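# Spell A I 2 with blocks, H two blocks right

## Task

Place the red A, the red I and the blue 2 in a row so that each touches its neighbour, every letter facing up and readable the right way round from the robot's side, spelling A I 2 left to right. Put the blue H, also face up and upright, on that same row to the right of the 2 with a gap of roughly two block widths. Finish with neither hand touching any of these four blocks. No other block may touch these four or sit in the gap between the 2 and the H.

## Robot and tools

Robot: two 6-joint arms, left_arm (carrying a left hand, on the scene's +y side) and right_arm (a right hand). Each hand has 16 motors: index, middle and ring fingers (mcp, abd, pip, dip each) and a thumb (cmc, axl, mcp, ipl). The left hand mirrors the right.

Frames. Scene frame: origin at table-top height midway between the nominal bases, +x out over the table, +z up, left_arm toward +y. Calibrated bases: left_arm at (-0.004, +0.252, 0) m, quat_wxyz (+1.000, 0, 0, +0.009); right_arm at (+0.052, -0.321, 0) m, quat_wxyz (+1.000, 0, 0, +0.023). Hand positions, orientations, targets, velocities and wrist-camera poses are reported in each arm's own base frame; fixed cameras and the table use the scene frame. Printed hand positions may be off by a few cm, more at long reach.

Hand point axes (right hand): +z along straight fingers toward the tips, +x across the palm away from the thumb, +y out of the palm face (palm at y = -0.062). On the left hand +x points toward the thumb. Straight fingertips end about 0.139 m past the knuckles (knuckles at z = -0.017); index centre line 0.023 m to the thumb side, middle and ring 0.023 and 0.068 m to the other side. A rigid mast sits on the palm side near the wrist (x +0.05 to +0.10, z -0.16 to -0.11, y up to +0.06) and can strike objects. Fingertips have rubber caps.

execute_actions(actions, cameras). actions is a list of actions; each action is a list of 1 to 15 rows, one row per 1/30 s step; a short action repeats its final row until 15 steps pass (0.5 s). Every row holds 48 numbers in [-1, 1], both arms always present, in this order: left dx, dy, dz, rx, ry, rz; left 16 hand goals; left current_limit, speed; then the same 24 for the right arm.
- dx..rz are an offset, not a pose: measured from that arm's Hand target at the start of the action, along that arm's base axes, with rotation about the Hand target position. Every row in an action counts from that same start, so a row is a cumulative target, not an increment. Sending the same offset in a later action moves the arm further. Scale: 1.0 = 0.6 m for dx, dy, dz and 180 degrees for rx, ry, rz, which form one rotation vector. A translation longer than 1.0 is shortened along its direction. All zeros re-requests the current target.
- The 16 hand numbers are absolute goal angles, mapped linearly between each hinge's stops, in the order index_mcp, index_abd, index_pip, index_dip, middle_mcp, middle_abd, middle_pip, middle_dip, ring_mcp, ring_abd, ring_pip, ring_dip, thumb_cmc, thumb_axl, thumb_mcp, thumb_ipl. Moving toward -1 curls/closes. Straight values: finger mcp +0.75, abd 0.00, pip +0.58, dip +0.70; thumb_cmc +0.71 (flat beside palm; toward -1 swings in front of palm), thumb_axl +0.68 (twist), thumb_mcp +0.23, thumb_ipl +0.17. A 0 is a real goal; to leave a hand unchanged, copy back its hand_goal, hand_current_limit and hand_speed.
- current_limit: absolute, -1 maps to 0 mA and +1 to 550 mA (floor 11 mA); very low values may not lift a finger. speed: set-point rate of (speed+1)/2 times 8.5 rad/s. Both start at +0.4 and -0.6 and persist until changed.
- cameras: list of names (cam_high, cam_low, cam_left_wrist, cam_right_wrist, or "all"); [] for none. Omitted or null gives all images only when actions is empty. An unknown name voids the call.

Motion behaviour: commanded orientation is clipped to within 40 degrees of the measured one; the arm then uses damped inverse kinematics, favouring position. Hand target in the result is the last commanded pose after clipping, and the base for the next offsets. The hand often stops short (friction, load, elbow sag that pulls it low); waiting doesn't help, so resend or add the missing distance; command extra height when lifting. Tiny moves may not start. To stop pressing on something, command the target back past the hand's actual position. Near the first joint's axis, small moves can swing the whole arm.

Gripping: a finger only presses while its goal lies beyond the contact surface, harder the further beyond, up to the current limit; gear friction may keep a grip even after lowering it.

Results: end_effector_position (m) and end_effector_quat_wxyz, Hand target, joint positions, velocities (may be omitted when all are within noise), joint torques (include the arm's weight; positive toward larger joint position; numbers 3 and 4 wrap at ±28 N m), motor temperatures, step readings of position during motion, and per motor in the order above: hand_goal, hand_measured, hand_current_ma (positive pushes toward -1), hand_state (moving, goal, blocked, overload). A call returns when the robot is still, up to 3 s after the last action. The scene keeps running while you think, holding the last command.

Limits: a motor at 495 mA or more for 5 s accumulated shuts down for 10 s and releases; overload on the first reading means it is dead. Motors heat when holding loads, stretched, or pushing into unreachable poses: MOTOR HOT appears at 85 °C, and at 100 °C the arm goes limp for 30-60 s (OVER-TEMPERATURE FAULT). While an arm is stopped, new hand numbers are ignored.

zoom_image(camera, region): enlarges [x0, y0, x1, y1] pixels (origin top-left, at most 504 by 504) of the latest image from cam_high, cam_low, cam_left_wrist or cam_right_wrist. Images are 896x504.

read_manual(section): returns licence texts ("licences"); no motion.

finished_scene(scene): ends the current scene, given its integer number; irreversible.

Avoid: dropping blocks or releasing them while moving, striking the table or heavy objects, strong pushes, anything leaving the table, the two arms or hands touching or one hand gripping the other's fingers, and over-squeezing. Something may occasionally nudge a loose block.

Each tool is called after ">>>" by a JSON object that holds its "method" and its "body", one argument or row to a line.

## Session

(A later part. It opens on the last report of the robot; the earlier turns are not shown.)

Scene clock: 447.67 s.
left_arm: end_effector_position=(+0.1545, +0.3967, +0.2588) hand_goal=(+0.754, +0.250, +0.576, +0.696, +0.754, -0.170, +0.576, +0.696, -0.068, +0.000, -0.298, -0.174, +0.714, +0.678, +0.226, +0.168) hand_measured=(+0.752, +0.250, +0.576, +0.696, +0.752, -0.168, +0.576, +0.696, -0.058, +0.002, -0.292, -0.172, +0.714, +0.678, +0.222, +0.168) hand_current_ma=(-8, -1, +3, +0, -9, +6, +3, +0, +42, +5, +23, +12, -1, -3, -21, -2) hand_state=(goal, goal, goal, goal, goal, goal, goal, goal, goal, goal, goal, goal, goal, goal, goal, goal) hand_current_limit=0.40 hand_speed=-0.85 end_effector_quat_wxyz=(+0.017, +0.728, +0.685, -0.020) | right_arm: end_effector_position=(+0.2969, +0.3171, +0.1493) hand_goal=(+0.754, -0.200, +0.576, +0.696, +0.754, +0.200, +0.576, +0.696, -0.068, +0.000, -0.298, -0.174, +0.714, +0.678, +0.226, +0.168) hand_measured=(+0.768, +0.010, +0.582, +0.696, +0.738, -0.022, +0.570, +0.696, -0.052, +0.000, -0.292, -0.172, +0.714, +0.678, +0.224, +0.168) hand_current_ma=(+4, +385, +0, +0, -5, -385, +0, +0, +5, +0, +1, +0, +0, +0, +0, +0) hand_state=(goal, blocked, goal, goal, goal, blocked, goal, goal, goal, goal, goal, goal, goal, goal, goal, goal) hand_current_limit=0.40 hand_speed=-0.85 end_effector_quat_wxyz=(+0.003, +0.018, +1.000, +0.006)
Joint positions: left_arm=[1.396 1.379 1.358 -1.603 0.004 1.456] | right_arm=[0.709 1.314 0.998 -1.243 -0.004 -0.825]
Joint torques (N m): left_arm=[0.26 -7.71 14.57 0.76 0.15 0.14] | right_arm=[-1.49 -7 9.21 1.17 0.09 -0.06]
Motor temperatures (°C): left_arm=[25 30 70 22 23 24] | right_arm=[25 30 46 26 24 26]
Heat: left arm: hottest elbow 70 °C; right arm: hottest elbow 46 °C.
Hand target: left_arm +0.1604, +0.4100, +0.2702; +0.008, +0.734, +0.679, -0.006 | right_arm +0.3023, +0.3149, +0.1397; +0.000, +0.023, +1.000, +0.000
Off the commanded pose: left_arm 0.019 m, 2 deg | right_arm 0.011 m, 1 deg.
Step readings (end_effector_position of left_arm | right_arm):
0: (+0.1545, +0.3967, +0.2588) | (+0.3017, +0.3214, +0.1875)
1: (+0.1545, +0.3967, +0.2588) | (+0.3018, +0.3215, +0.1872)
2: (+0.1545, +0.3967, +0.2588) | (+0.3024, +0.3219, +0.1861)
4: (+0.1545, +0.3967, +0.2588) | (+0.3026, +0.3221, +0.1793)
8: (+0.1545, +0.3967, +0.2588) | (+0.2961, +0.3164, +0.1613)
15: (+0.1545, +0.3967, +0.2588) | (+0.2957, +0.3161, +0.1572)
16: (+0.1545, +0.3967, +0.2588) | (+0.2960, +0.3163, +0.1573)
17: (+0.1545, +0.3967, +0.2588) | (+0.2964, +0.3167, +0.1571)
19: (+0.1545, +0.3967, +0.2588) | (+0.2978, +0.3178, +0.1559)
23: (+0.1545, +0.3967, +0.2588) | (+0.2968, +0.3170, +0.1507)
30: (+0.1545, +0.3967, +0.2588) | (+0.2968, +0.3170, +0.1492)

>>> {"method": "execute_actions", "body": {
  "actions": [
    [[0,0,0,0,0,0,0.754,0.25,0.576,0.696,0.754,-0.17,0.576,0.696,-0.068,0,-0.299,-0.174,0.714,0.678,0.226,0.168,0.4,-0.85,0,-0.003,-0.017,0,0,0,0.754,-0.2,0.576,0.696,0.754,0.2,0.576,0.696,-0.068,0,-0.299,-0.174,0.714,0.678,0.226,0.168,0.4,-0.85]],
    [[0,0,0,0,0,0,0.754,0.25,0.576,0.696,0.754,-0.17,0.576,0.696,-0.068,0,-0.299,-0.174,0.714,0.678,0.226,0.168,0.4,-0.85,0,0,0,0,0,0,0.754,-0.2,0.576,0.696,0.754,0.2,0.576,0.696,-0.068,0,-0.299,-0.174,0.714,0.678,0.226,0.168,0.4,-0.85]]
  ]
}}

Scene clock: 458.03 s.
left_arm: end_effector_position=(+0.1545, +0.3967, +0.2588) hand_goal=(+0.754, +0.250, +0.576, +0.696, +0.754, -0.170, +0.576, +0.696, -0.068, +0.000, -0.298, -0.174, +0.714, +0.678, +0.226, +0.168) hand_measured=(+0.752, +0.250, +0.576, +0.696, +0.752, -0.168, +0.576, +0.696, -0.058, +0.002, -0.292, -0.172, +0.714, +0.678, +0.222, +0.168) hand_current_ma=(-8, -1, +3, +0, -9, +6, +3, +0, +42, +5, +23, +12, -1, -3, -21, -2) hand_state=(goal, goal, goal, goal, goal, goal, goal, goal, goal, goal, goal, goal, goal, goal, goal, goal) hand_current_limit=0.40 hand_speed=-0.85 end_effector_quat_wxyz=(+0.017, +0.728, +0.685, -0.020) | right_arm: end_effector_position=(+0.2965, +0.3161, +0.1390) hand_goal=(+0.754, -0.200, +0.576, +0.696, +0.754, +0.200, +0.576, +0.696, -0.068, +0.000, -0.298, -0.174, +0.714, +0.678, +0.226, +0.168) hand_measured=(+0.768, +0.010, +0.582, +0.696, +0.738, -0.022, +0.570, +0.696, -0.052, +0.000, -0.292, -0.172, +0.714, +0.678, +0.224, +0.168) hand_current_ma=(+4, +385, +0, +0, -5, -385, +0, +0, +5, +0, +1, +0, +0, +0, +0, +0) hand_state=(goal, blocked, goal, goal, goal, blocked, goal, goal, goal, goal, goal, goal, goal, goal, goal, goal) hand_current_limit=0.40 hand_speed=-0.85 end_effector_quat_wxyz=(+0.003, +0.019, +1.000, +0.006)
Joint positions: left_arm=[1.396 1.379 1.358 -1.603 0.004 1.456] | right_arm=[0.708 1.32 0.976 -1.214 -0.004 -0.825]
Joint torques (N m): left_arm=[0.38 -7.77 14.61 0.8 0.13 0.14] | right_arm=[-1.67 -7 9.14 1.2 0.1 -0.09]
Motor temperatures (°C): left_arm=[25 30 70 22 23 24] | right_arm=[25 30 46 26 24 26]
Heat: left arm: hottest elbow 70 °C; right arm: hottest elbow 46 °C.
Hand target: left_arm +0.1604, +0.4100, +0.2702; +0.008, +0.734, +0.679, -0.006 | right_arm +0.3023, +0.3131, +0.1294; +0.000, +0.023, +1.000, +0.000
Off the commanded pose: left_arm 0.019 m, 2 deg | right_arm 0.012 m, 1 deg.
Step readings (end_effector_position of left_arm | right_arm):
0: (+0.1545, +0.3967, +0.2588) | (+0.2969, +0.3171, +0.1493)
1: (+0.1545, +0.3967, +0.2588) | (+0.2970, +0.3171, +0.1493)
2: (+0.1545, +0.3967, +0.2588) | (+0.2972, +0.3174, +0.1490)
4: (+0.1545, +0.3967, +0.2588) | (+0.2975, +0.3176, +0.1471)
8: (+0.1545, +0.3967, +0.2588) | (+0.2963, +0.3163, +0.1419)
15: (+0.1545, +0.3967, +0.2588) | (+0.2964, +0.3160, +0.1389)
16: (+0.1545, +0.3967, +0.2588) | (+0.2965, +0.3161, +0.1390)
17: (+0.1545, +0.3967, +0.2588) | (+0.2965, +0.3161, +0.1390)
19: (+0.1545, +0.3967, +0.2588) | (+0.2965, +0.3161, +0.1390)
23: (+0.1545, +0.3967, +0.2588) | (+0.2965, +0.3161, +0.1390)
30: (+0.1545, +0.3967, +0.2588) | (+0.2965, +0.3161, +0.1390)

>>> {"method": "execute_actions", "body": {
  "actions": [
    [[0,0,0,0,0,0,0.754,0.25,0.576,0.696,0.754,-0.17,0.576,0.696,-0.068,0,-0.299,-0.174,0.714,0.678,0.226,0.168,0.4,-0.85,0,0.007,0.012,0,0,0,0.754,-0.2,0.576,0.696,0.754,0.2,0.576,0.696,-0.068,0,-0.299,-0.174,0.714,0.678,0.226,0.168,0.4,-0.85]],
    [[0,0,0,0,0,0,0.754,0.25,0.576,0.696,0.754,-0.17,0.576,0.696,-0.068,0,-0.299,-0.174,0.714,0.678,0.226,0.168,0.4,-0.85,0,0,0,0,0,0,0.754,0.07,0.576,0.696,0.754,-0.08,0.576,0.696,-0.068,0,-0.299,-0.174,0.714,0.678,0.226,0.168,0.4,-0.85]],
    [[0,0,0,0,0,0,0.754,0.25,0.576,0.696,0.754,-0.17,0.576,0.696,-0.068,0,-0.299,-0.174,0.714,0.678,0.226,0.168,0.4,-0.85,0,0,0,0,0,0,0.754,0.2,0.576,0.696,0.754,-0.21,0.576,0.696,-0.068,0,-0.299,-0.174,0.714,0.678,0.226,0.168,0.4,-0.85]],
    [[0,0,0,0,0,0,0.754,0.25,0.576,0.696,0.754,-0.17,0.576,0.696,-0.068,0,-0.299,-0.174,0.714,0.678,0.226,0.168,0.4,-0.85,0.005,0.008,0.045,0,0,0,0.754,0.2,0.576,0.696,0.754,-0.21,0.576,0.696,-0.068,0,-0.299,-0.174,0.714,0.678,0.226,0.168,0.4,-0.85]],
    [[0,0,0,0,0,0,0.754,0.25,0.576,0.696,0.754,-0.17,0.576,0.696,-0.068,0,-0.299,-0.174,0.714,0.678,0.226,0.168,0.4,-0.85,0,0,0.08,0,0,0,0.754,0.2,0.576,0.696,0.754,-0.21,0.576,0.696,-0.068,0,-0.299,-0.174,0.714,0.678,0.226,0.168,0.4,-0.85]]
  ],
  "cameras": ["cam_high"]
}}

>>> {"method": "zoom_image", "body": {
  "camera": "cam_high",
  "region": [460, 195, 510, 245]
}}

Scene clock: 484.23 s.
left_arm: end_effector_position=(+0.1545, +0.3967, +0.2588) hand_goal=(+0.754, +0.250, +0.576, +0.696, +0.754, -0.170, +0.576, +0.696, -0.068, +0.000, -0.298, -0.174, +0.714, +0.678, +0.226, +0.168) hand_measured=(+0.752, +0.250, +0.576, +0.696, +0.752, -0.168, +0.576, +0.696, -0.058, +0.002, -0.292, -0.172, +0.714, +0.678, +0.222, +0.168) hand_current_ma=(-8, -1, +3, +0, -9, +6, +3, +0, +42, +5, +23, +12, -1, -3, -21, -2) hand_state=(goal, goal, goal, goal, goal, goal, goal, goal, goal, goal, goal, goal, goal, goal, goal, goal) hand_current_limit=0.40 hand_speed=-0.85 end_effector_quat_wxyz=(+0.017, +0.728, +0.685, -0.020) | right_arm: end_effector_position=(+0.2956, +0.3153, +0.1918) hand_goal=(+0.754, +0.200, +0.576, +0.696, +0.754, -0.210, +0.576, +0.696, -0.068, +0.000, -0.298, -0.174, +0.714, +0.678, +0.226, +0.168) hand_measured=(+0.754, +0.196, +0.578, +0.696, +0.750, -0.206, +0.574, +0.696, -0.052, +0.000, -0.292, -0.172, +0.714, +0.678, +0.224, +0.168) hand_current_ma=(+0, +0, +0, +0, +0, +0, +0, +0, +5, +0, +1, +0, +0, +0, +0, +0) hand_state=(goal, goal, goal, goal, goal, goal, goal, goal, goal, goal, goal, goal, goal, goal, goal, goal) hand_current_limit=0.40 hand_speed=-0.85 end_effector_quat_wxyz=(-0.014, +0.019, +1.000, -0.010)
Joint positions: left_arm=[1.396 1.379 1.358 -1.603 0.004 1.456] | right_arm=[0.708 1.308 1.118 -1.416 -0.004 -0.825]
Joint torques (N m): left_arm=[0.62 -7.77 14.57 0.69 0.16 0.13] | right_arm=[-0.67 -9.17 13.55 0.13 0.08 0.03]
Motor temperatures (°C): left_arm=[25 30 70 22 23 24] | right_arm=[25 30 45 26 24 26]
Heat: left arm: hottest elbow 70 °C; right arm: hottest elbow 45 °C.
Hand target: left_arm +0.1604, +0.4100, +0.2702; +0.008, +0.734, +0.679, -0.006 | right_arm +0.3053, +0.3222, +0.2117; +0.000, +0.023, +1.000, +0.000
Off the commanded pose: left_arm 0.019 m, 2 deg | right_arm 0.023 m, 2 deg.
Step readings (end_effector_position of left_arm | right_arm):
0: (+0.1545, +0.3967, +0.2588) | (+0.2965, +0.3161, +0.1390)
1: (+0.1545, +0.3967, +0.2588) | (+0.2965, +0.3161, +0.1390)
2: (+0.1545, +0.3967, +0.2588) | (+0.2965, +0.3161, +0.1390)
4: (+0.1545, +0.3967, +0.2588) | (+0.2965, +0.3161, +0.1390)
8: (+0.1545, +0.3967, +0.2588) | (+0.2965, +0.3161, +0.1390)
15: (+0.1545, +0.3967, +0.2588) | (+0.2965, +0.3161, +0.1390)
16: (+0.1545, +0.3967, +0.2588) | (+0.2965, +0.3161, +0.1390)
17: (+0.1545, +0.3967, +0.2588) | (+0.2965, +0.3161, +0.1390)
19: (+0.1545, +0.3967, +0.2588) | (+0.2965, +0.3161, +0.1390)
23: (+0.1545, +0.3967, +0.2588) | (+0.2965, +0.3161, +0.1390)
30: (+0.1545, +0.3967, +0.2588) | (+0.2965, +0.3161, +0.1390)
31: (+0.1545, +0.3967, +0.2588) | (+0.2965, +0.3161, +0.1390)
32: (+0.1545, +0.3967, +0.2588) | (+0.2965, +0.3161, +0.1390)
34: (+0.1545, +0.3967, +0.2588) | (+0.2965, +0.3161, +0.1390)
38: (+0.1545, +0.3967, +0.2588) | (+0.2965, +0.3161, +0.1390)
45: (+0.1545, +0.3967, +0.2588) | (+0.2965, +0.3161, +0.1390)
46: (+0.1545, +0.3967, +0.2588) | (+0.2964, +0.3160, +0.1389)
47: (+0.1545, +0.3967, +0.2588) | (+0.2955, +0.3152, +0.1387)
49: (+0.1545, +0.3967, +0.2588) | (+0.2921, +0.3124, +0.1384)
53: (+0.1545, +0.3967, +0.2588) | (+0.2907, +0.3111, +0.1427)
60: (+0.1545, +0.3967, +0.2588) | (+0.2936, +0.3136, +0.1495)
61: (+0.1545, +0.3967, +0.2588) | (+0.2933, +0.3134, +0.1497)
62: (+0.1545, +0.3967, +0.2588) | (+0.2921, +0.3123, +0.1506)
64: (+0.1545, +0.3967, +0.2588) | (+0.2899, +0.3104, +0.1567)
68: (+0.1545, +0.3967, +0.2588) | (+0.2939, +0.3139, +0.1771)
75: (+0.1545, +0.3967, +0.2588) | (+0.2964, +0.3160, +0.1921)
Images, in order (width x height): cam_high 896x504.

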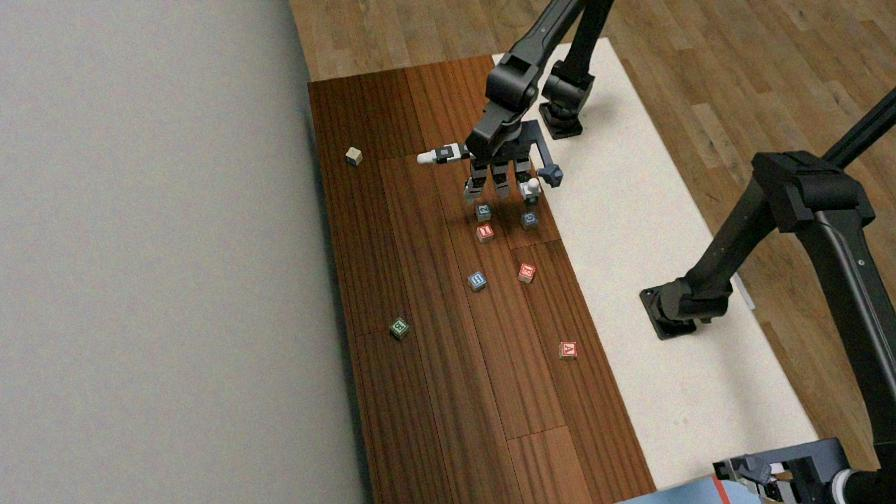

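Scaled by 10.080 from the camera's 896x504 image, which has a finer 1280x720 frame.

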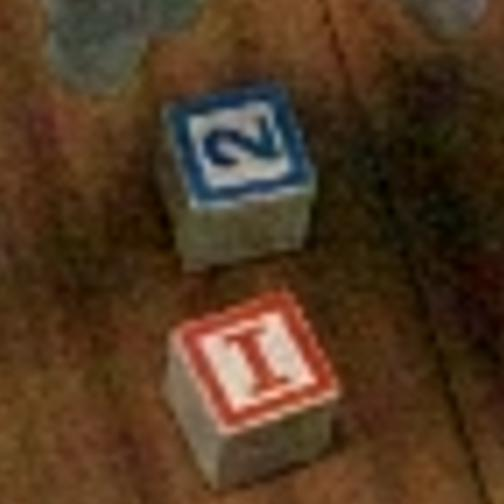

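>>> {"method": "execute_actions", "body": {
  "actions": [
    [[0,0,0,0,0,0,0.754,0.25,0.576,0.696,0.754,-0.17,0.576,0.696,-0.068,0,-0.299,-0.174,0.714,0.678,0.226,0.168,0.4,-0.85,0.037,-0.004,0.002,0,0,-0.1131,0.754,0.2,0.576,0.696,0.754,-0.21,0.576,0.696,-0.068,0,-0.299,-0.174,0.714,0.678,0.226,0.168,0.4,-0.85]],
    [[0,0,0,0,0,0,0.754,0.25,0.576,0.696,0.754,-0.17,0.576,0.696,-0.068,0,-0.299,-0.174,0.714,0.678,0.226,0.168,0.4,-0.85,0.037,-0.004,0.001,0,0,-0.1131,0.754,0.2,0.576,0.696,0.754,-0.21,0.576,0.696,-0.068,0,-0.299,-0.174,0.714,0.678,0.226,0.168,0.4,-0.85]],
    [[0,0,0,0,0,0,0.754,0.25,0.576,0.696,0.754,-0.17,0.576,0.696,-0.068,0,-0.299,-0.174,0.714,0.678,0.226,0.168,0.4,-0.85,0.037,-0.004,0.001,0,0,-0.1131,0.754,0.2,0.576,0.696,0.754,-0.21,0.576,0.696,-0.068,0,-0.299,-0.174,0.714,0.678,0.226,0.168,0.4,-0.85]],
    [[0,0,0,0,0,0,0.754,0.25,0.576,0.696,0.754,-0.17,0.576,0.696,-0.068,0,-0.299,-0.174,0.714,0.678,0.226,0.168,0.4,-0.85,0.037,-0.004,0.001,0,0,-0.1131,0.754,0.2,0.576,0.696,0.754,-0.21,0.576,0.696,-0.068,0,-0.299,-0.174,0.714,0.678,0.226,0.168,0.4,-0.85]]
  ],
  "cameras": ["cam_right_wrist"]
}}

>>> {"method": "zoom_image", "body": {
  "camera": "cam_right_wrist",
  "region": [300, 20, 540, 180]
}}

Scene clock: 520.33 s.
left_arm: end_effector_position=(+0.1545, +0.3967, +0.2588) hand_goal=(+0.754, +0.250, +0.576, +0.696, +0.754, -0.170, +0.576, +0.696, -0.068, +0.000, -0.298, -0.174, +0.714, +0.678, +0.226, +0.168) hand_measured=(+0.752, +0.250, +0.576, +0.696, +0.752, -0.168, +0.576, +0.696, -0.058, +0.002, -0.292, -0.172, +0.714, +0.678, +0.222, +0.168) hand_current_ma=(-8, -1, +3, +0, -9, +6, +3, +0, +42, +5, +23, +12, -1, -3, -21, -2) hand_state=(goal, goal, goal, goal, goal, goal, goal, goal, goal, goal, goal, goal, goal, goal, goal, goal) hand_current_limit=0.40 hand_speed=-0.85 end_effector_quat_wxyz=(+0.017, +0.728, +0.685, -0.020) | right_arm: end_effector_position=(+0.3872, +0.2989, +0.2061) hand_goal=(+0.754, +0.200, +0.576, +0.696, +0.754, -0.210, +0.576, +0.696, -0.068, +0.000, -0.298, -0.174, +0.714, +0.678, +0.226, +0.168) hand_measured=(+0.754, +0.196, +0.578, +0.696, +0.750, -0.206, +0.574, +0.696, -0.052, +0.000, -0.292, -0.172, +0.714, +0.678, +0.224, +0.168) hand_current_ma=(+0, +0, +0, +0, +0, +0, +0, +0, +5, +0, +1, +0, +0, +0, +0, +0) hand_state=(goal, goal, goal, goal, goal, goal, goal, goal, goal, goal, goal, goal, goal, goal, goal, goal) hand_current_limit=0.40 hand_speed=-0.85 end_effector_quat_wxyz=(-0.003, +0.668, +0.744, -0.005)
Joint positions: left_arm=[1.396 1.379 1.358 -1.603 0.004 1.456] | right_arm=[0.804 1.488 1.333 -1.425 -0.005 0.697]
Joint torques (N m): left_arm=[0.26 -7.77 14.63 0.7 0.15 0.13] | right_arm=[0.15 -9.82 14 0.09 0.31 0.06]
Motor temperatures (°C): left_arm=[25 30 71 22 23 24] | right_arm=[25 30 48 26 24 26]
Heat: left arm: hottest elbow 71 °C; right arm: hottest elbow 48 °C.
Hand target: left_arm +0.1604, +0.4100, +0.2702; +0.008, +0.734, +0.679, -0.006 | right_arm +0.3941, +0.3126, +0.2147; +0.000, +0.670, +0.742, +0.000
Off the commanded pose: left_arm 0.019 m, 2 deg | right_arm 0.017 m, 1 deg.
Step readings (end_effector_position of left_arm | right_arm):
0: (+0.1545, +0.3967, +0.2588) | (+0.2956, +0.3153, +0.1918)
1: (+0.1545, +0.3967, +0.2588) | (+0.2961, +0.3151, +0.1917)
2: (+0.1545, +0.3967, +0.2588) | (+0.2977, +0.3147, +0.1918)
4: (+0.1545, +0.3967, +0.2588) | (+0.3026, +0.3134, +0.1919)
8: (+0.1545, +0.3967, +0.2588) | (+0.3112, +0.3099, +0.1917)
15: (+0.1545, +0.3967, +0.2588) | (+0.3159, +0.3084, +0.1914)
16: (+0.1545, +0.3967, +0.2588) | (+0.3168, +0.3083, +0.1919)
17: (+0.1545, +0.3967, +0.2588) | (+0.3184, +0.3077, +0.1924)
19: (+0.1545, +0.3967, +0.2588) | (+0.3224, +0.3072, +0.1948)
23: (+0.1545, +0.3967, +0.2588) | (+0.3302, +0.3067, +0.2012)
30: (+0.1545, +0.3967, +0.2588) | (+0.3381, +0.3069, +0.2035)
31: (+0.1545, +0.3967, +0.2588) | (+0.3389, +0.3064, +0.2027)
32: (+0.1545, +0.3967, +0.2588) | (+0.3405, +0.3055, +0.2022)
34: (+0.1545, +0.3967, +0.2588) | (+0.3451, +0.3047, +0.2017)
38: (+0.1545, +0.3967, +0.2588) | (+0.3551, +0.3049, +0.2018)
45: (+0.1545, +0.3967, +0.2588) | (+0.3616, +0.3044, +0.2020)
46: (+0.1545, +0.3967, +0.2588) | (+0.3623, +0.3040, +0.2024)
47: (+0.1545, +0.3967, +0.2588) | (+0.3639, +0.3029, +0.2031)
49: (+0.1545, +0.3967, +0.2588) | (+0.3697, +0.3023, +0.2051)
53: (+0.1545, +0.3967, +0.2588) | (+0.3813, +0.3047, +0.2067)
60: (+0.1545, +0.3967, +0.2588) | (+0.3868, +0.3017, +0.2032)
Images, in order (width x height): cam_right_wrist 896x504.

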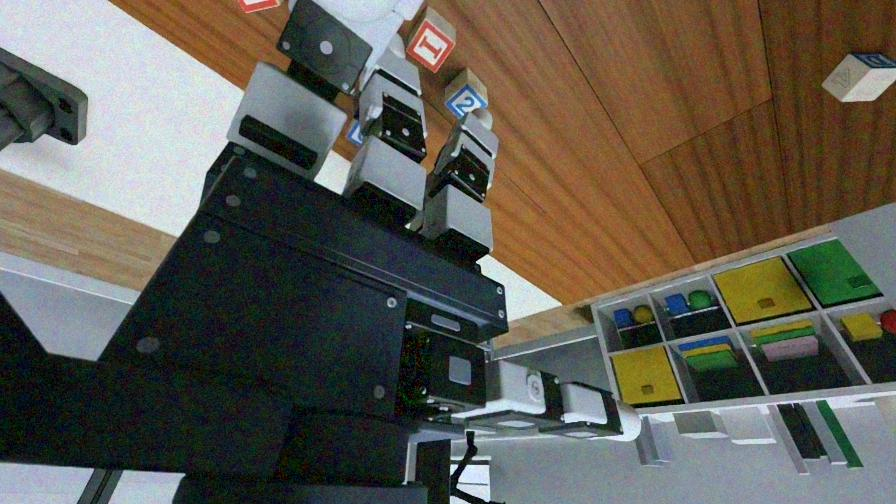

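Scaled by 2.100 from the camera's 896x504 image, which has a finer 1280x720 frame.

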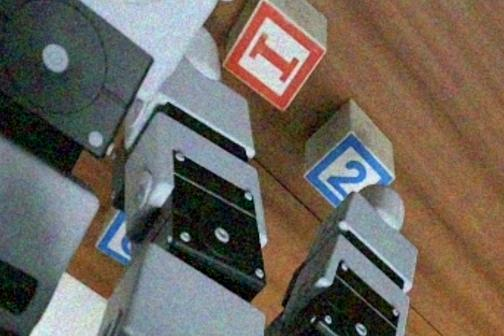

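>>> {"method": "execute_actions", "body": {
  "actions": [
    [[0,0,0,0,0,0,0.754,0.25,0.576,0.696,0.754,-0.17,0.576,0.696,-0.068,0,-0.299,-0.174,0.714,0.678,0.226,0.168,0.4,-0.85,-0.004,0.004,-0.045,0,0,0,0.754,0.065,0.576,0.696,0.754,-0.21,0.576,0.696,-0.068,0,-0.299,-0.174,0.714,0.678,0.226,0.168,0.4,-0.85]]
  ],
  "cameras": ["cam_right_wrist","cam_high"]
}}

>>> {"method": "zoom_image", "body": {
  "camera": "cam_right_wrist",
  "region": [380, 0, 540, 160]
}}

>>> {"method": "zoom_image", "body": {
  "camera": "cam_high",
  "region": [460, 180, 530, 250]
}}

Scene clock: 587.87 s.
left_arm: end_effector_position=(+0.1545, +0.3967, +0.2588) hand_goal=(+0.754, +0.250, +0.576, +0.696, +0.754, -0.170, +0.576, +0.696, -0.068, +0.000, -0.298, -0.174, +0.714, +0.678, +0.226, +0.168) hand_measured=(+0.752, +0.250, +0.576, +0.696, +0.752, -0.168, +0.576, +0.696, -0.058, +0.002, -0.292, -0.172, +0.714, +0.678, +0.222, +0.168) hand_current_ma=(-8, -1, +3, +0, -9, +6, +3, +0, +42, +5, +23, +12, -1, -3, -21, -2) hand_state=(goal, goal, goal, goal, goal, goal, goal, goal, goal, goal, goal, goal, goal, goal, goal, goal) hand_current_limit=0.40 hand_speed=-0.85 end_effector_quat_wxyz=(+0.017, +0.728, +0.685, -0.020) | right_arm: end_effector_position=(+0.3929, +0.3099, +0.2015) hand_goal=(+0.754, +0.066, +0.576, +0.696, +0.754, -0.210, +0.576, +0.696, -0.068, +0.000, -0.298, -0.174, +0.714, +0.678, +0.226, +0.168) hand_measured=(+0.754, +0.068, +0.578, +0.696, +0.750, -0.206, +0.574, +0.696, -0.052, +0.000, -0.292, -0.172, +0.714, +0.678, +0.224, +0.168) hand_current_ma=(+0, +0, +0, +0, +0, +0, +0, +0, +5, +0, +1, +0, +0, +0, +0, +0) hand_state=(goal, goal, goal, goal, goal, goal, goal, goal, goal, goal, goal, goal, goal, goal, goal, goal) hand_current_limit=0.40 hand_speed=-0.85 end_effector_quat_wxyz=(-0.002, +0.669, +0.743, +0.010)
Joint positions: left_arm=[1.396 1.379 1.358 -1.603 0.004 1.456] | right_arm=[0.813 1.503 1.333 -1.381 -0.004 0.708]
Joint torques (N m): left_arm=[0.62 -7.65 14.58 0.76 0.15 0.14] | right_arm=[0.03 -10.17 9.35 1.1 0.31 0.05]
Motor temperatures (°C): left_arm=[25 30 71 22 23 24] | right_arm=[25 31 55 26 24 26]
Heat: left arm: hottest elbow 71 °C; right arm: hottest elbow 55 °C.
Hand target: left_arm +0.1604, +0.4100, +0.2702; +0.008, +0.734, +0.679, -0.006 | right_arm +0.3918, +0.3150, +0.1877; +0.000, +0.670, +0.742, +0.000
Off the commanded pose: left_arm 0.019 m, 2 deg | right_arm 0.015 m, 1 deg.
Step readings (end_effector_position of left_arm | right_arm):
0: (+0.1545, +0.3967, +0.2588) | (+0.3872, +0.2988, +0.2061)
1: (+0.1545, +0.3967, +0.2588) | (+0.3873, +0.2988, +0.2061)
2: (+0.1545, +0.3967, +0.2588) | (+0.3872, +0.2992, +0.2060)
4: (+0.1545, +0.3967, +0.2588) | (+0.3885, +0.3015, +0.2058)
8: (+0.1545, +0.3967, +0.2588) | (+0.3919, +0.3072, +0.2037)
15: (+0.1545, +0.3967, +0.2588) | (+0.3928, +0.3098, +0.2014)
Images, in order (width x height): cam_high 896x504, cam_right_wrist 896x504.

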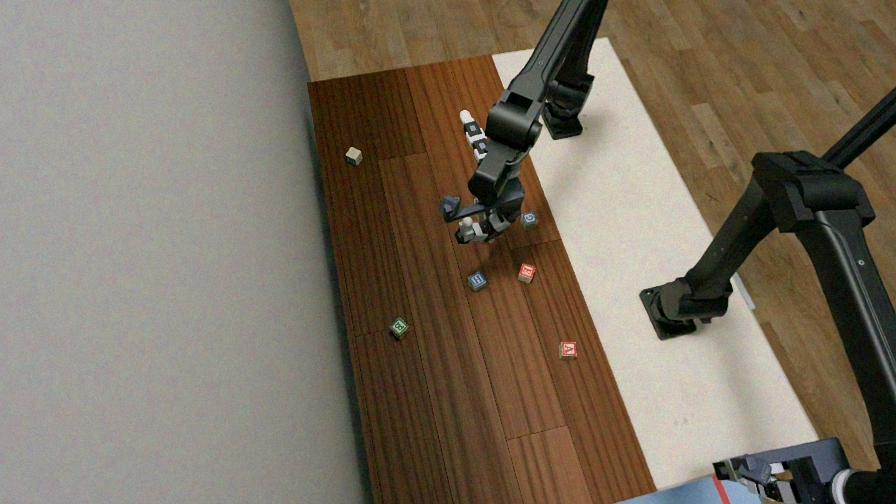

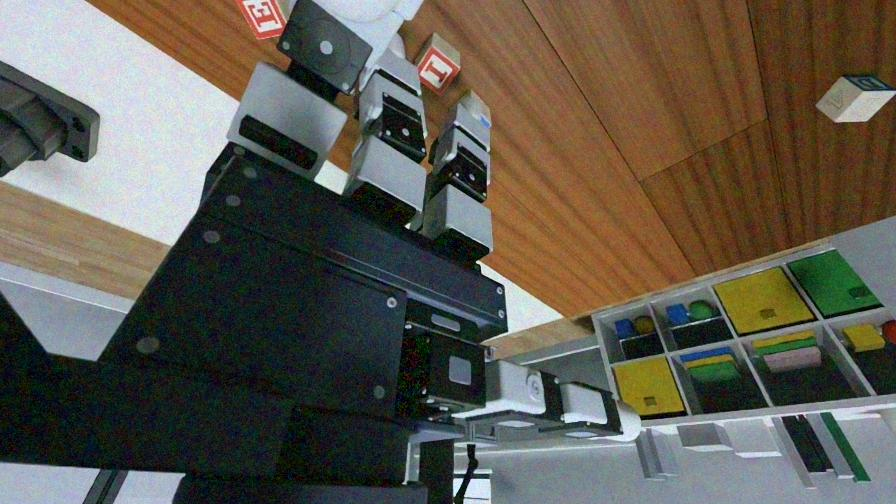

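Scaled by 3.150 from the camera's 896x504 image, which has a finer 1280x720 frame.

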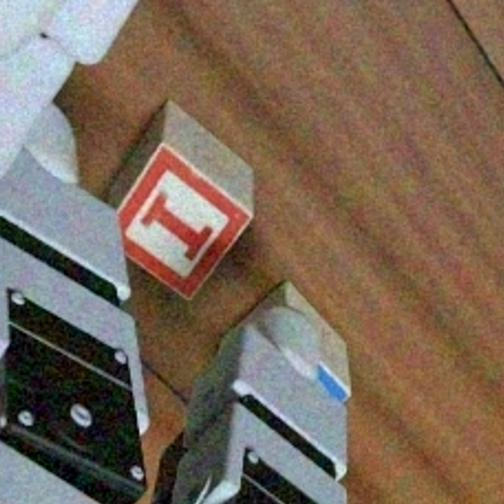

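Scaled by 7.200 from the camera's 896x504 image, which has a finer 1280x720 frame.

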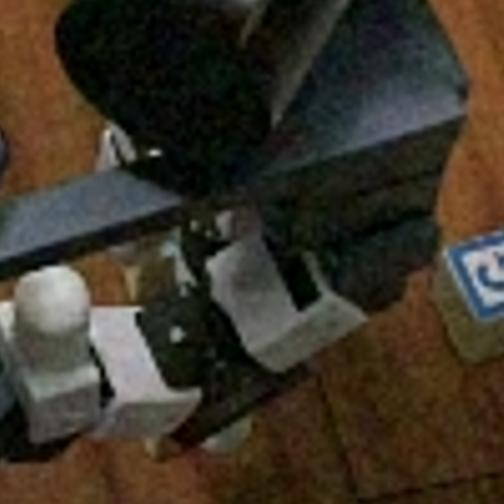

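>>> {"method": "execute_actions", "body": {
  "actions": [
    [[0,0,0,0,0,0,0.754,0.25,0.576,0.696,0.754,-0.17,0.576,0.696,-0.068,0,-0.299,-0.174,0.714,0.678,0.226,0.168,0.4,-0.85,-0.014,-0.014,-0.03,0,0,0,0.754,0.065,0.576,0.696,0.754,-0.21,0.576,0.696,-0.068,0,-0.299,-0.174,0.714,0.678,0.226,0.168,0.4,-0.85]]
  ],
  "cameras": ["cam_right_wrist"]
}}

>>> {"method": "zoom_image", "body": {
  "camera": "cam_right_wrist",
  "region": [380, 0, 540, 160]
}}

Scene clock: 603.87 s.
left_arm: end_effector_position=(+0.1545, +0.3967, +0.2588) hand_goal=(+0.754, +0.250, +0.576, +0.696, +0.754, -0.170, +0.576, +0.696, -0.068, +0.000, -0.298, -0.174, +0.714, +0.678, +0.226, +0.168) hand_measured=(+0.752, +0.250, +0.576, +0.696, +0.752, -0.168, +0.576, +0.696, -0.058, +0.002, -0.292, -0.172, +0.714, +0.678, +0.222, +0.168) hand_current_ma=(-8, -1, +3, +0, -9, +6, +3, +0, +42, +5, +23, +12, -1, -3, -21, -2) hand_state=(goal, goal, goal, goal, goal, goal, goal, goal, goal, goal, goal, goal, goal, goal, goal, goal) hand_current_limit=0.40 hand_speed=-0.85 end_effector_quat_wxyz=(+0.017, +0.728, +0.685, -0.020) | right_arm: end_effector_position=(+0.3848, +0.3012, +0.1723) hand_goal=(+0.754, +0.066, +0.576, +0.696, +0.754, -0.210, +0.576, +0.696, -0.068, +0.000, -0.298, -0.174, +0.714, +0.678, +0.226, +0.168) hand_measured=(+0.754, +0.068, +0.578, +0.696, +0.750, -0.206, +0.574, +0.696, -0.052, +0.000, -0.292, -0.172, +0.714, +0.678, +0.224, +0.168) hand_current_ma=(+0, +0, +0, +0, +0, +0, +0, +0, +5, +0, +1, +0, +0, +0, +0, +0) hand_state=(goal, goal, goal, goal, goal, goal, goal, goal, goal, goal, goal, goal, goal, goal, goal, goal) hand_current_limit=0.40 hand_speed=-0.85 end_effector_quat_wxyz=(-0.002, +0.669, +0.743, -0.002)
Joint positions: left_arm=[1.396 1.379 1.358 -1.603 0.004 1.456] | right_arm=[0.813 1.503 1.258 -1.33 -0.004 0.709]
Joint torques (N m): left_arm=[0.38 -7.82 14.52 0.76 0.15 0.13] | right_arm=[0.09 -11.46 9.54 1.02 0.29 0.06]
Motor temperatures (°C): left_arm=[25 30 71 22 23 24] | right_arm=[25 31 52 26 24 26]
Heat: left arm: hottest elbow 71 °C; right arm: hottest elbow 52 °C.
Hand target: left_arm +0.1604, +0.4100, +0.2702; +0.008, +0.734, +0.679, -0.006 | right_arm +0.3833, +0.3065, +0.1696; +0.000, +0.670, +0.742, +0.000
Off the commanded pose: left_arm 0.019 m, 2 deg | right_arm 0.006 m, 0 deg.
Step readings (end_effector_position of left_arm | right_arm):
0: (+0.1545, +0.3967, +0.2588) | (+0.3929, +0.3099, +0.2015)
1: (+0.1545, +0.3967, +0.2588) | (+0.3928, +0.3097, +0.2010)
2: (+0.1545, +0.3967, +0.2588) | (+0.3929, +0.3099, +0.1994)
4: (+0.1545, +0.3967, +0.2588) | (+0.3921, +0.3090, +0.1930)
8: (+0.1545, +0.3967, +0.2588) | (+0.3851, +0.3016, +0.1756)
15: (+0.1545, +0.3967, +0.2588) | (+0.3846, +0.3010, +0.1723)
Images, in order (width x height): cam_right_wrist 896x504.

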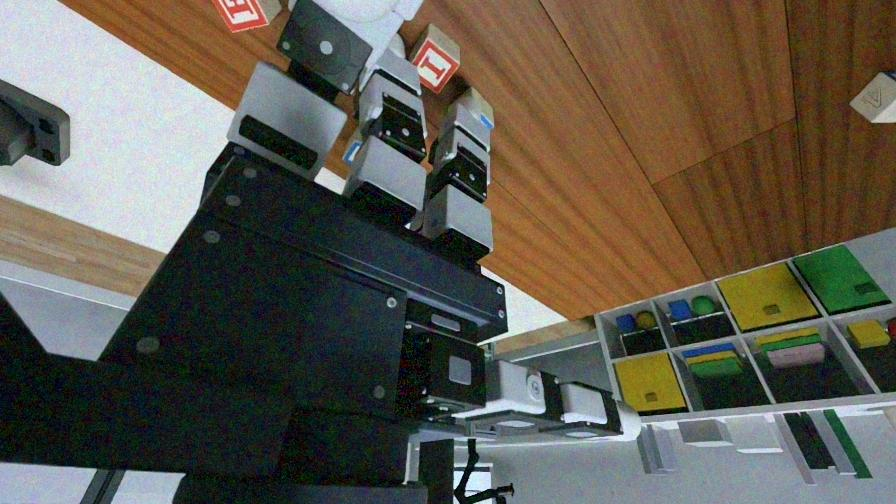

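Scaled by 3.150 from the camera's 896x504 image, which has a finer 1280x720 frame.

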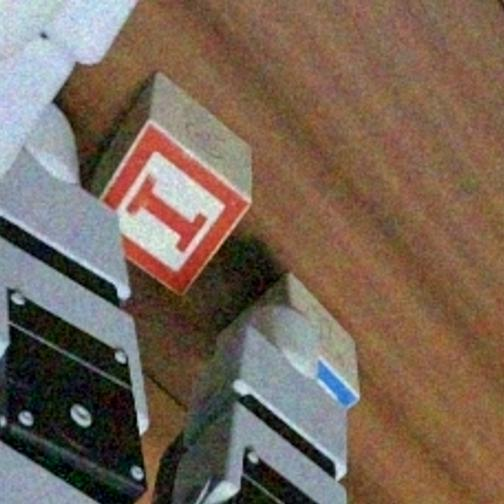

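>>> {"method": "execute_actions", "body": {
  "actions": [
    [[0,0,0,0,0,0,0.754,0.25,0.576,0.696,0.754,-0.17,0.576,0.696,-0.068,0,-0.299,-0.174,0.714,0.678,0.226,0.168,0.4,-0.85,0.001,0.009,-0.003,0,0,0,0.754,0.065,0.576,0.696,0.754,-0.21,0.576,0.696,-0.068,0,-0.299,-0.174,0.714,0.678,0.226,0.168,0.4,-0.85]]
  ],
  "cameras": ["cam_right_wrist"]
}}

>>> {"method": "zoom_image", "body": {
  "camera": "cam_right_wrist",
  "region": [380, 0, 540, 160]
}}

Scene clock: 617.37 s.
left_arm: end_effector_position=(+0.1545, +0.3967, +0.2588) hand_goal=(+0.754, +0.250, +0.576, +0.696, +0.754, -0.170, +0.576, +0.696, -0.068, +0.000, -0.298, -0.174, +0.714, +0.678, +0.226, +0.168) hand_measured=(+0.752, +0.250, +0.576, +0.696, +0.752, -0.168, +0.576, +0.696, -0.058, +0.002, -0.292, -0.172, +0.714, +0.678, +0.222, +0.168) hand_current_ma=(-8, -1, +3, +0, -9, +6, +3, +0, +42, +5, +23, +12, -1, -3, -21, -2) hand_state=(goal, goal, goal, goal, goal, goal, goal, goal, goal, goal, goal, goal, goal, goal, goal, goal) hand_current_limit=0.40 hand_speed=-0.85 end_effector_quat_wxyz=(+0.017, +0.728, +0.685, -0.020) | right_arm: end_effector_position=(+0.3829, +0.3042, +0.1725) hand_goal=(+0.754, +0.066, +0.576, +0.696, +0.754, -0.210, +0.576, +0.696, -0.068, +0.000, -0.298, -0.174, +0.714, +0.678, +0.226, +0.168) hand_measured=(+0.754, +0.068, +0.578, +0.696, +0.750, -0.206, +0.574, +0.696, -0.052, +0.000, -0.292, -0.172, +0.714, +0.678, +0.224, +0.168) hand_current_ma=(+0, +0, +0, +0, +0, +0, +0, +0, +5, +0, +1, +0, +0, +0, +0, +0) hand_state=(goal, goal, goal, goal, goal, goal, goal, goal, goal, goal, goal, goal, goal, goal, goal, goal) hand_current_limit=0.40 hand_speed=-0.85 end_effector_quat_wxyz=(-0.002, +0.669, +0.743, +0.000)
Joint positions: left_arm=[1.396 1.379 1.358 -1.603 0.004 1.456] | right_arm=[0.821 1.503 1.258 -1.326 -0.003 0.716]
Joint torques (N m): left_arm=[0.38 -7.65 14.58 0.7 0.16 0.13] | right_arm=[0.09 -10.52 10.26 1.02 0.29 0.05]
Motor temperatures (°C): left_arm=[25 30 71 22 23 24] | right_arm=[25 31 50 26 24 26]
Heat: left arm: hottest elbow 71 °C; right arm: hottest elbow 50 °C.
Hand target: left_arm +0.1604, +0.4100, +0.2702; +0.008, +0.734, +0.679, -0.006 | right_arm +0.3838, +0.3119, +0.1678; +0.000, +0.670, +0.742, +0.000
Off the commanded pose: left_arm 0.019 m, 2 deg | right_arm 0.009 m, 0 deg.
Step readings (end_effector_position of left_arm | right_arm):
0: (+0.1545, +0.3967, +0.2588) | (+0.3848, +0.3012, +0.1723)
1: (+0.1545, +0.3967, +0.2588) | (+0.3848, +0.3012, +0.1723)
2: (+0.1545, +0.3967, +0.2588) | (+0.3846, +0.3015, +0.1723)
4: (+0.1545, +0.3967, +0.2588) | (+0.3840, +0.3023, +0.1723)
8: (+0.1545, +0.3967, +0.2588) | (+0.3836, +0.3035, +0.1725)
15: (+0.1545, +0.3967, +0.2588) | (+0.3830, +0.3042, +0.1725)
Images, in order (width x height): cam_right_wrist 896x504.

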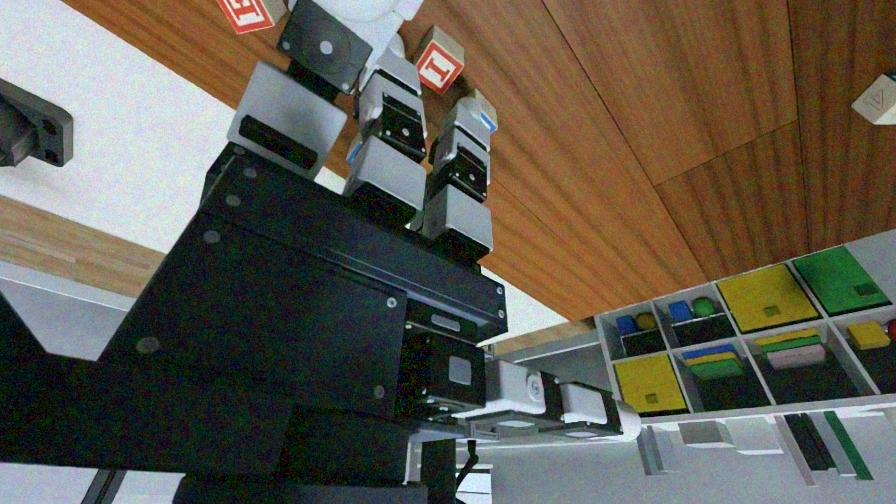

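Scaled by 3.150 from the camera's 896x504 image, which has a finer 1280x720 frame.

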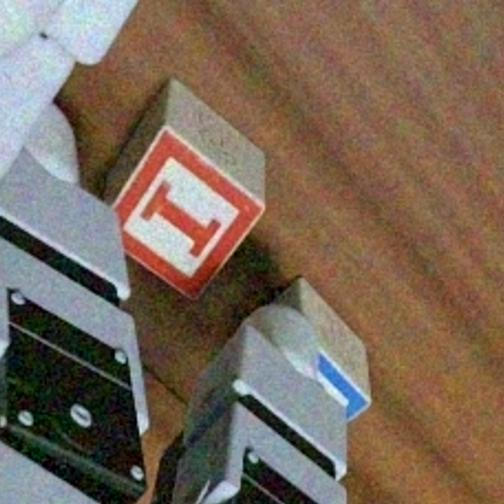

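>>> {"method": "execute_actions", "body": {
  "actions": [
    [[0,0,0,0,0,0,0.754,0.25,0.576,0.696,0.754,-0.17,0.576,0.696,-0.068,0,-0.299,-0.174,0.714,0.678,0.226,0.168,0.4,-0.85,0,0,-0.03,0,0,0,0.754,0.065,0.576,0.696,0.754,-0.21,0.576,0.696,-0.068,0,-0.299,-0.174,0.714,0.678,0.226,0.168,0.4,-0.85]]
  ],
  "cameras": ["cam_right_wrist"]
}}

>>> {"method": "zoom_image", "body": {
  "camera": "cam_right_wrist",
  "region": [380, 0, 540, 160]
}}

Scene clock: 677.17 s.
left_arm: end_effector_position=(+0.1545, +0.3967, +0.2588) hand_goal=(+0.754, +0.250, +0.576, +0.696, +0.754, -0.170, +0.576, +0.696, -0.068, +0.000, -0.298, -0.174, +0.714, +0.678, +0.226, +0.168) hand_measured=(+0.752, +0.250, +0.576, +0.696, +0.752, -0.168, +0.576, +0.696, -0.058, +0.002, -0.292, -0.172, +0.714, +0.678, +0.222, +0.168) hand_current_ma=(-8, -1, +3, +0, -9, +6, +3, +0, +42, +5, +23, +12, -1, -3, -21, -2) hand_state=(goal, goal, goal, goal, goal, goal, goal, goal, goal, goal, goal, goal, goal, goal, goal, goal) hand_current_limit=0.40 hand_speed=-0.85 end_effector_quat_wxyz=(+0.017, +0.728, +0.685, -0.020) | right_arm: end_effector_position=(+0.3857, +0.3072, +0.1631) hand_goal=(+0.754, +0.066, +0.576, +0.696, +0.754, -0.210, +0.576, +0.696, -0.068, +0.000, -0.298, -0.174, +0.714, +0.678, +0.226, +0.168) hand_measured=(+0.754, +0.068, +0.578, +0.696, +0.750, -0.206, +0.574, +0.696, -0.052, +0.000, -0.292, -0.172, +0.714, +0.678, +0.224, +0.168) hand_current_ma=(+0, +0, +0, +0, +0, +0, +0, +0, +5, +0, +1, +0, +0, +0, +0, +0) hand_state=(goal, goal, goal, goal, goal, goal, goal, goal, goal, goal, goal, goal, goal, goal, goal, goal) hand_current_limit=0.40 hand_speed=-0.85 end_effector_quat_wxyz=(-0.001, +0.669, +0.743, +0.009)
Joint positions: left_arm=[1.396 1.379 1.358 -1.603 0.004 1.456] | right_arm=[0.821 1.509 1.236 -1.28 -0.003 0.717]
Joint torques (N m): left_arm=[0.26 -7.65 14.6 0.79 0.15 0.13] | right_arm=[0.09 -9.99 9.18 1.07 0.3 0.06]
Motor temperatures (°C): left_arm=[25 30 71 22 23 24] | right_arm=[25 31 48 26 24 26]
Heat: left arm: hottest elbow 71 °C; right arm: hottest elbow 48 °C.
Hand target: left_arm +0.1604, +0.4100, +0.2702; +0.008, +0.734, +0.679, -0.006 | right_arm +0.3838, +0.3119, +0.1499; +0.000, +0.670, +0.742, +0.000
Off the commanded pose: left_arm 0.019 m, 2 deg | right_arm 0.014 m, 1 deg.
Step readings (end_effector_position of left_arm | right_arm):
0: (+0.1545, +0.3967, +0.2588) | (+0.3829, +0.3042, +0.1725)
1: (+0.1545, +0.3967, +0.2588) | (+0.3830, +0.3044, +0.1725)
2: (+0.1545, +0.3967, +0.2588) | (+0.3837, +0.3051, +0.1726)
4: (+0.1545, +0.3967, +0.2588) | (+0.3854, +0.3069, +0.1719)
8: (+0.1545, +0.3967, +0.2588) | (+0.3858, +0.3073, +0.1674)
15: (+0.1545, +0.3967, +0.2588) | (+0.3855, +0.3071, +0.1631)
Images, in order (width x height): cam_right_wrist 896x504.

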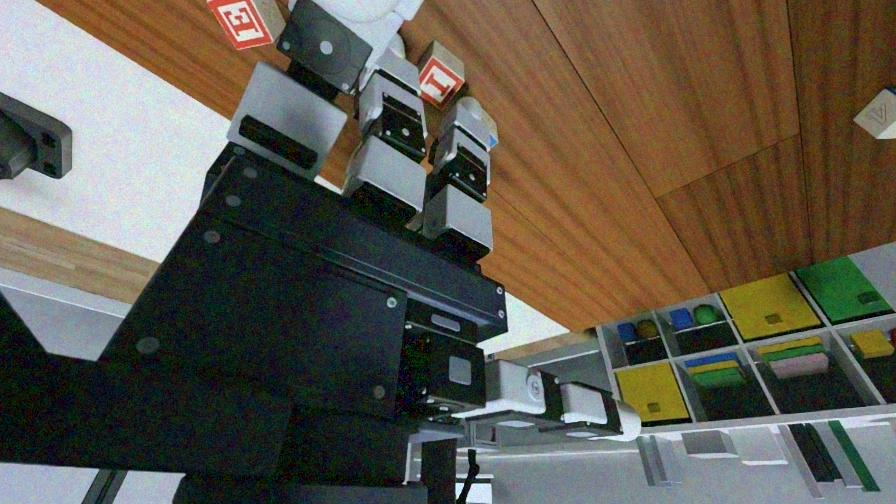

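Scaled by 3.150 from the camera's 896x504 image, which has a finer 1280x720 frame.

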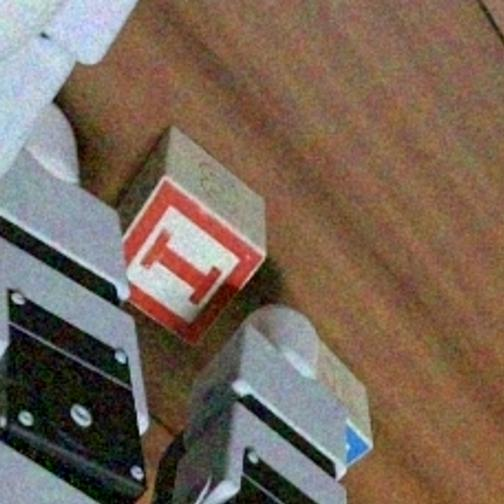

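>>> {"method": "execute_actions", "body": {
  "actions": [
    [[0,0,0,0,0,0,0.754,0.25,0.576,0.696,0.754,-0.17,0.576,0.696,-0.068,0,-0.299,-0.174,0.714,0.678,0.226,0.168,0.4,-0.85,0.003,-0.008,-0.02,0,0,0,0.754,0.065,0.576,0.696,0.754,-0.21,0.576,0.696,-0.068,0,-0.299,-0.174,0.714,0.678,0.226,0.168,0.4,-0.85]]
  ],
  "cameras": ["cam_right_wrist"]
}}

>>> {"method": "zoom_image", "body": {
  "camera": "cam_right_wrist",
  "region": [380, 0, 540, 160]
}}

Scene clock: 709.07 s.
left_arm: end_effector_position=(+0.1545, +0.3967, +0.2588) hand_goal=(+0.754, +0.250, +0.576, +0.696, +0.754, -0.170, +0.576, +0.696, -0.068, +0.000, -0.298, -0.174, +0.714, +0.678, +0.226, +0.168) hand_measured=(+0.752, +0.250, +0.576, +0.696, +0.752, -0.168, +0.576, +0.696, -0.058, +0.002, -0.292, -0.172, +0.714, +0.678, +0.222, +0.168) hand_current_ma=(-8, -1, +3, +0, -9, +6, +3, +0, +42, +5, +23, +12, -1, -3, -21, -2) hand_state=(goal, goal, goal, goal, goal, goal, goal, goal, goal, goal, goal, goal, goal, goal, goal, goal) hand_current_limit=0.40 hand_speed=-0.85 end_effector_quat_wxyz=(+0.017, +0.728, +0.685, -0.020) | right_arm: end_effector_position=(+0.3843, +0.3058, +0.1506) hand_goal=(+0.754, +0.066, +0.576, +0.696, +0.754, -0.210, +0.576, +0.696, -0.068, +0.000, -0.298, -0.174, +0.714, +0.678, +0.226, +0.168) hand_measured=(+0.754, +0.068, +0.578, +0.696, +0.750, -0.206, +0.574, +0.696, -0.052, +0.000, -0.292, -0.172, +0.714, +0.678, +0.224, +0.168) hand_current_ma=(+0, +0, +0, +0, +0, +0, +0, +0, +5, +0, +1, +0, +0, +0, +0, +0) hand_state=(goal, goal, goal, goal, goal, goal, goal, goal, goal, goal, goal, goal, goal, goal, goal, goal) hand_current_limit=0.40 hand_speed=-0.85 end_effector_quat_wxyz=(-0.001, +0.669, +0.743, +0.009)
Joint positions: left_arm=[1.396 1.379 1.358 -1.603 0.004 1.456] | right_arm=[0.821 1.513 1.208 -1.247 -0.003 0.717]
Joint torques (N m): left_arm=[0.44 -7.82 14.6 0.72 0.15 0.14] | right_arm=[-0.67 -9.93 9.14 1.07 0.29 -0.04]
Motor temperatures (°C): left_arm=[25 30 71 22 23 24] | right_arm=[25 30 47 26 24 26]
Heat: left arm: hottest elbow 71 °C; right arm: hottest elbow 47 °C.
Hand target: left_arm +0.1604, +0.4100, +0.2702; +0.008, +0.734, +0.679, -0.006 | right_arm +0.3857, +0.3072, +0.1378; +0.000, +0.670, +0.742, +0.000
Off the commanded pose: left_arm 0.019 m, 2 deg | right_arm 0.013 m, 1 deg.
Step readings (end_effector_position of left_arm | right_arm):
0: (+0.1545, +0.3967, +0.2588) | (+0.3857, +0.3073, +0.1631)
1: (+0.1545, +0.3967, +0.2588) | (+0.3857, +0.3073, +0.1631)
2: (+0.1545, +0.3967, +0.2588) | (+0.3860, +0.3075, +0.1625)
4: (+0.1545, +0.3967, +0.2588) | (+0.3861, +0.3077, +0.1602)
8: (+0.1545, +0.3967, +0.2588) | (+0.3841, +0.3056, +0.1534)
15: (+0.1545, +0.3967, +0.2588) | (+0.3842, +0.3056, +0.1505)
Images, in order (width x height): cam_right_wrist 896x504.

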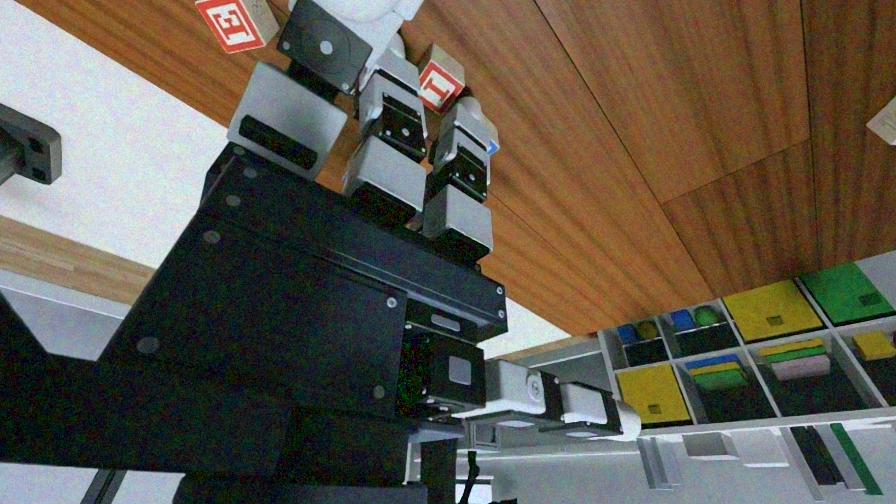

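Scaled by 3.150 from the camera's 896x504 image, which has a finer 1280x720 frame.

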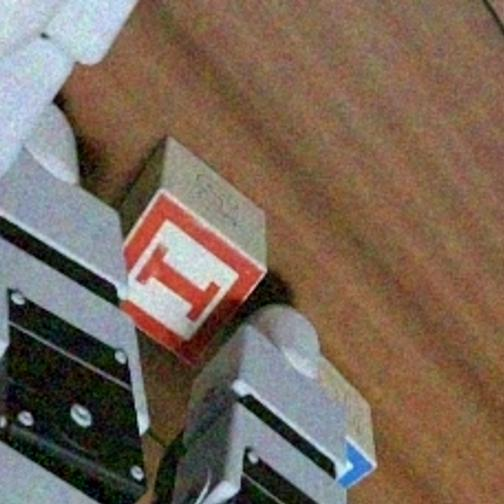

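>>> {"method": "execute_actions", "body": {
  "actions": [
    [[0,0,0,0,0,0,0.754,0.25,0.576,0.696,0.754,-0.17,0.576,0.696,-0.068,0,-0.299,-0.174,0.714,0.678,0.226,0.168,0.4,-0.85,0.002,0.001,-0.018,0,0,0,0.754,0.065,0.576,0.696,0.754,-0.21,0.576,0.696,-0.068,0,-0.299,-0.174,0.714,0.678,0.226,0.168,0.4,-0.85]]
  ],
  "cameras": ["cam_right_wrist","cam_high"]
}}

>>> {"method": "zoom_image", "body": {
  "camera": "cam_right_wrist",
  "region": [380, 0, 540, 160]
}}

Scene clock: 717.07 s.
left_arm: end_effector_position=(+0.1545, +0.3967, +0.2588) hand_goal=(+0.754, +0.250, +0.576, +0.696, +0.754, -0.170, +0.576, +0.696, -0.068, +0.000, -0.298, -0.174, +0.714, +0.678, +0.226, +0.168) hand_measured=(+0.752, +0.250, +0.576, +0.696, +0.752, -0.168, +0.576, +0.696, -0.058, +0.002, -0.292, -0.172, +0.714, +0.678, +0.222, +0.168) hand_current_ma=(-8, -1, +3, +0, -9, +6, +3, +0, +42, +5, +23, +12, -1, -3, -21, -2) hand_state=(goal, goal, goal, goal, goal, goal, goal, goal, goal, goal, goal, goal, goal, goal, goal, goal) hand_current_limit=0.40 hand_speed=-0.85 end_effector_quat_wxyz=(+0.017, +0.728, +0.685, -0.020) | right_arm: end_effector_position=(+0.3854, +0.3069, +0.1398) hand_goal=(+0.754, +0.066, +0.576, +0.696, +0.754, -0.210, +0.576, +0.696, -0.068, +0.000, -0.298, -0.174, +0.714, +0.678, +0.226, +0.168) hand_measured=(+0.754, +0.068, +0.578, +0.696, +0.750, -0.206, +0.574, +0.696, -0.052, +0.000, -0.292, -0.172, +0.714, +0.678, +0.224, +0.168) hand_current_ma=(+0, +0, +0, +0, +0, +0, +0, +0, +5, +0, +1, +0, +0, +0, +0, +0) hand_state=(goal, goal, goal, goal, goal, goal, goal, goal, goal, goal, goal, goal, goal, goal, goal, goal) hand_current_limit=0.40 hand_speed=-0.85 end_effector_quat_wxyz=(-0.001, +0.669, +0.743, +0.009)
Joint positions: left_arm=[1.396 1.379 1.358 -1.603 0.004 1.456] | right_arm=[0.821 1.526 1.193 -1.219 -0.003 0.717]
Joint torques (N m): left_arm=[0.38 -7.82 14.6 0.77 0.15 0.13] | right_arm=[-0.73 -10.17 9.02 1.09 0.29 -0.04]
Motor temperatures (°C): left_arm=[25 30 71 22 23 24] | right_arm=[25 30 47 26 24 26]
Heat: left arm: hottest elbow 71 °C; right arm: hottest elbow 47 °C.
Hand target: left_arm +0.1604, +0.4100, +0.2702; +0.008, +0.734, +0.679, -0.006 | right_arm +0.3869, +0.3078, +0.1271; +0.000, +0.670, +0.742, +0.000
Off the commanded pose: left_arm 0.019 m, 2 deg | right_arm 0.013 m, 1 deg.
Step readings (end_effector_position of left_arm | right_arm):
0: (+0.1545, +0.3967, +0.2588) | (+0.3843, +0.3058, +0.1506)
1: (+0.1545, +0.3967, +0.2588) | (+0.3843, +0.3058, +0.1506)
2: (+0.1545, +0.3967, +0.2588) | (+0.3847, +0.3061, +0.1504)
4: (+0.1545, +0.3967, +0.2588) | (+0.3854, +0.3069, +0.1491)
8: (+0.1545, +0.3967, +0.2588) | (+0.3855, +0.3070, +0.1440)
15: (+0.1545, +0.3967, +0.2588) | (+0.3853, +0.3068, +0.1398)
Images, in order (width x height): cam_high 896x504, cam_right_wrist 896x504.

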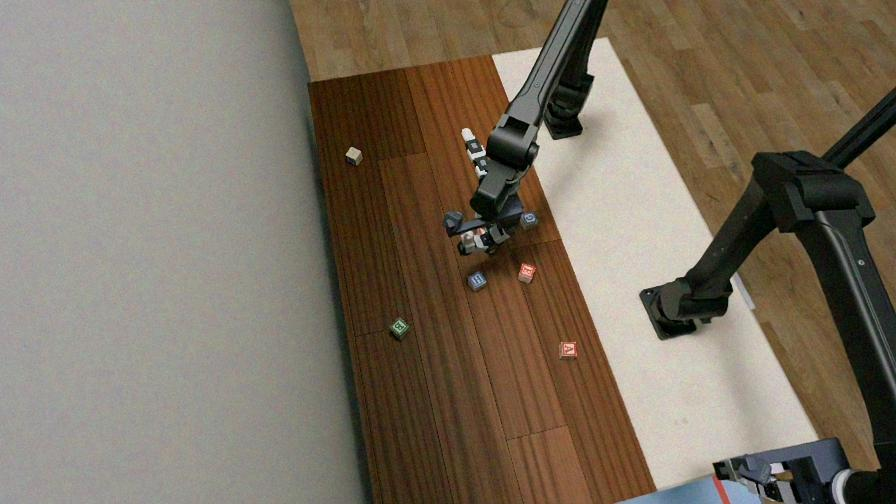

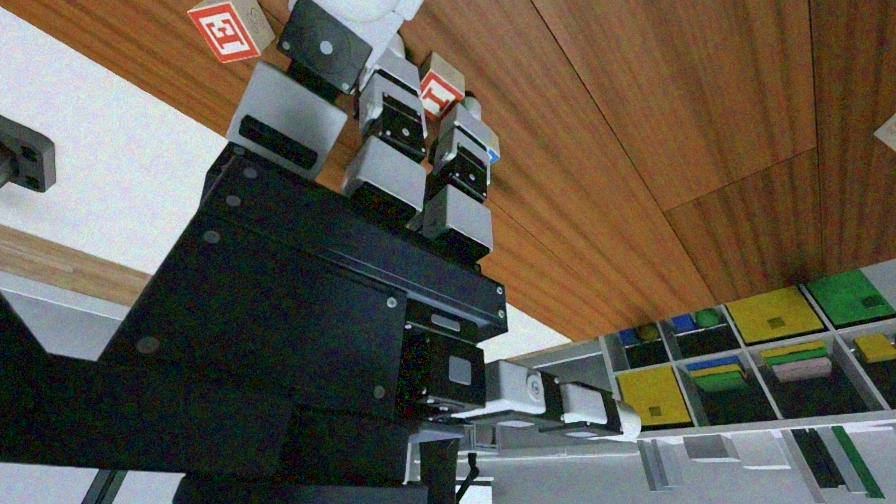

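Scaled by 3.150 from the camera's 896x504 image, which has a finer 1280x720 frame.

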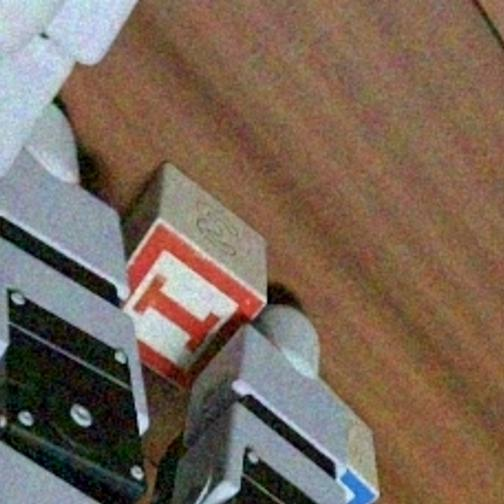

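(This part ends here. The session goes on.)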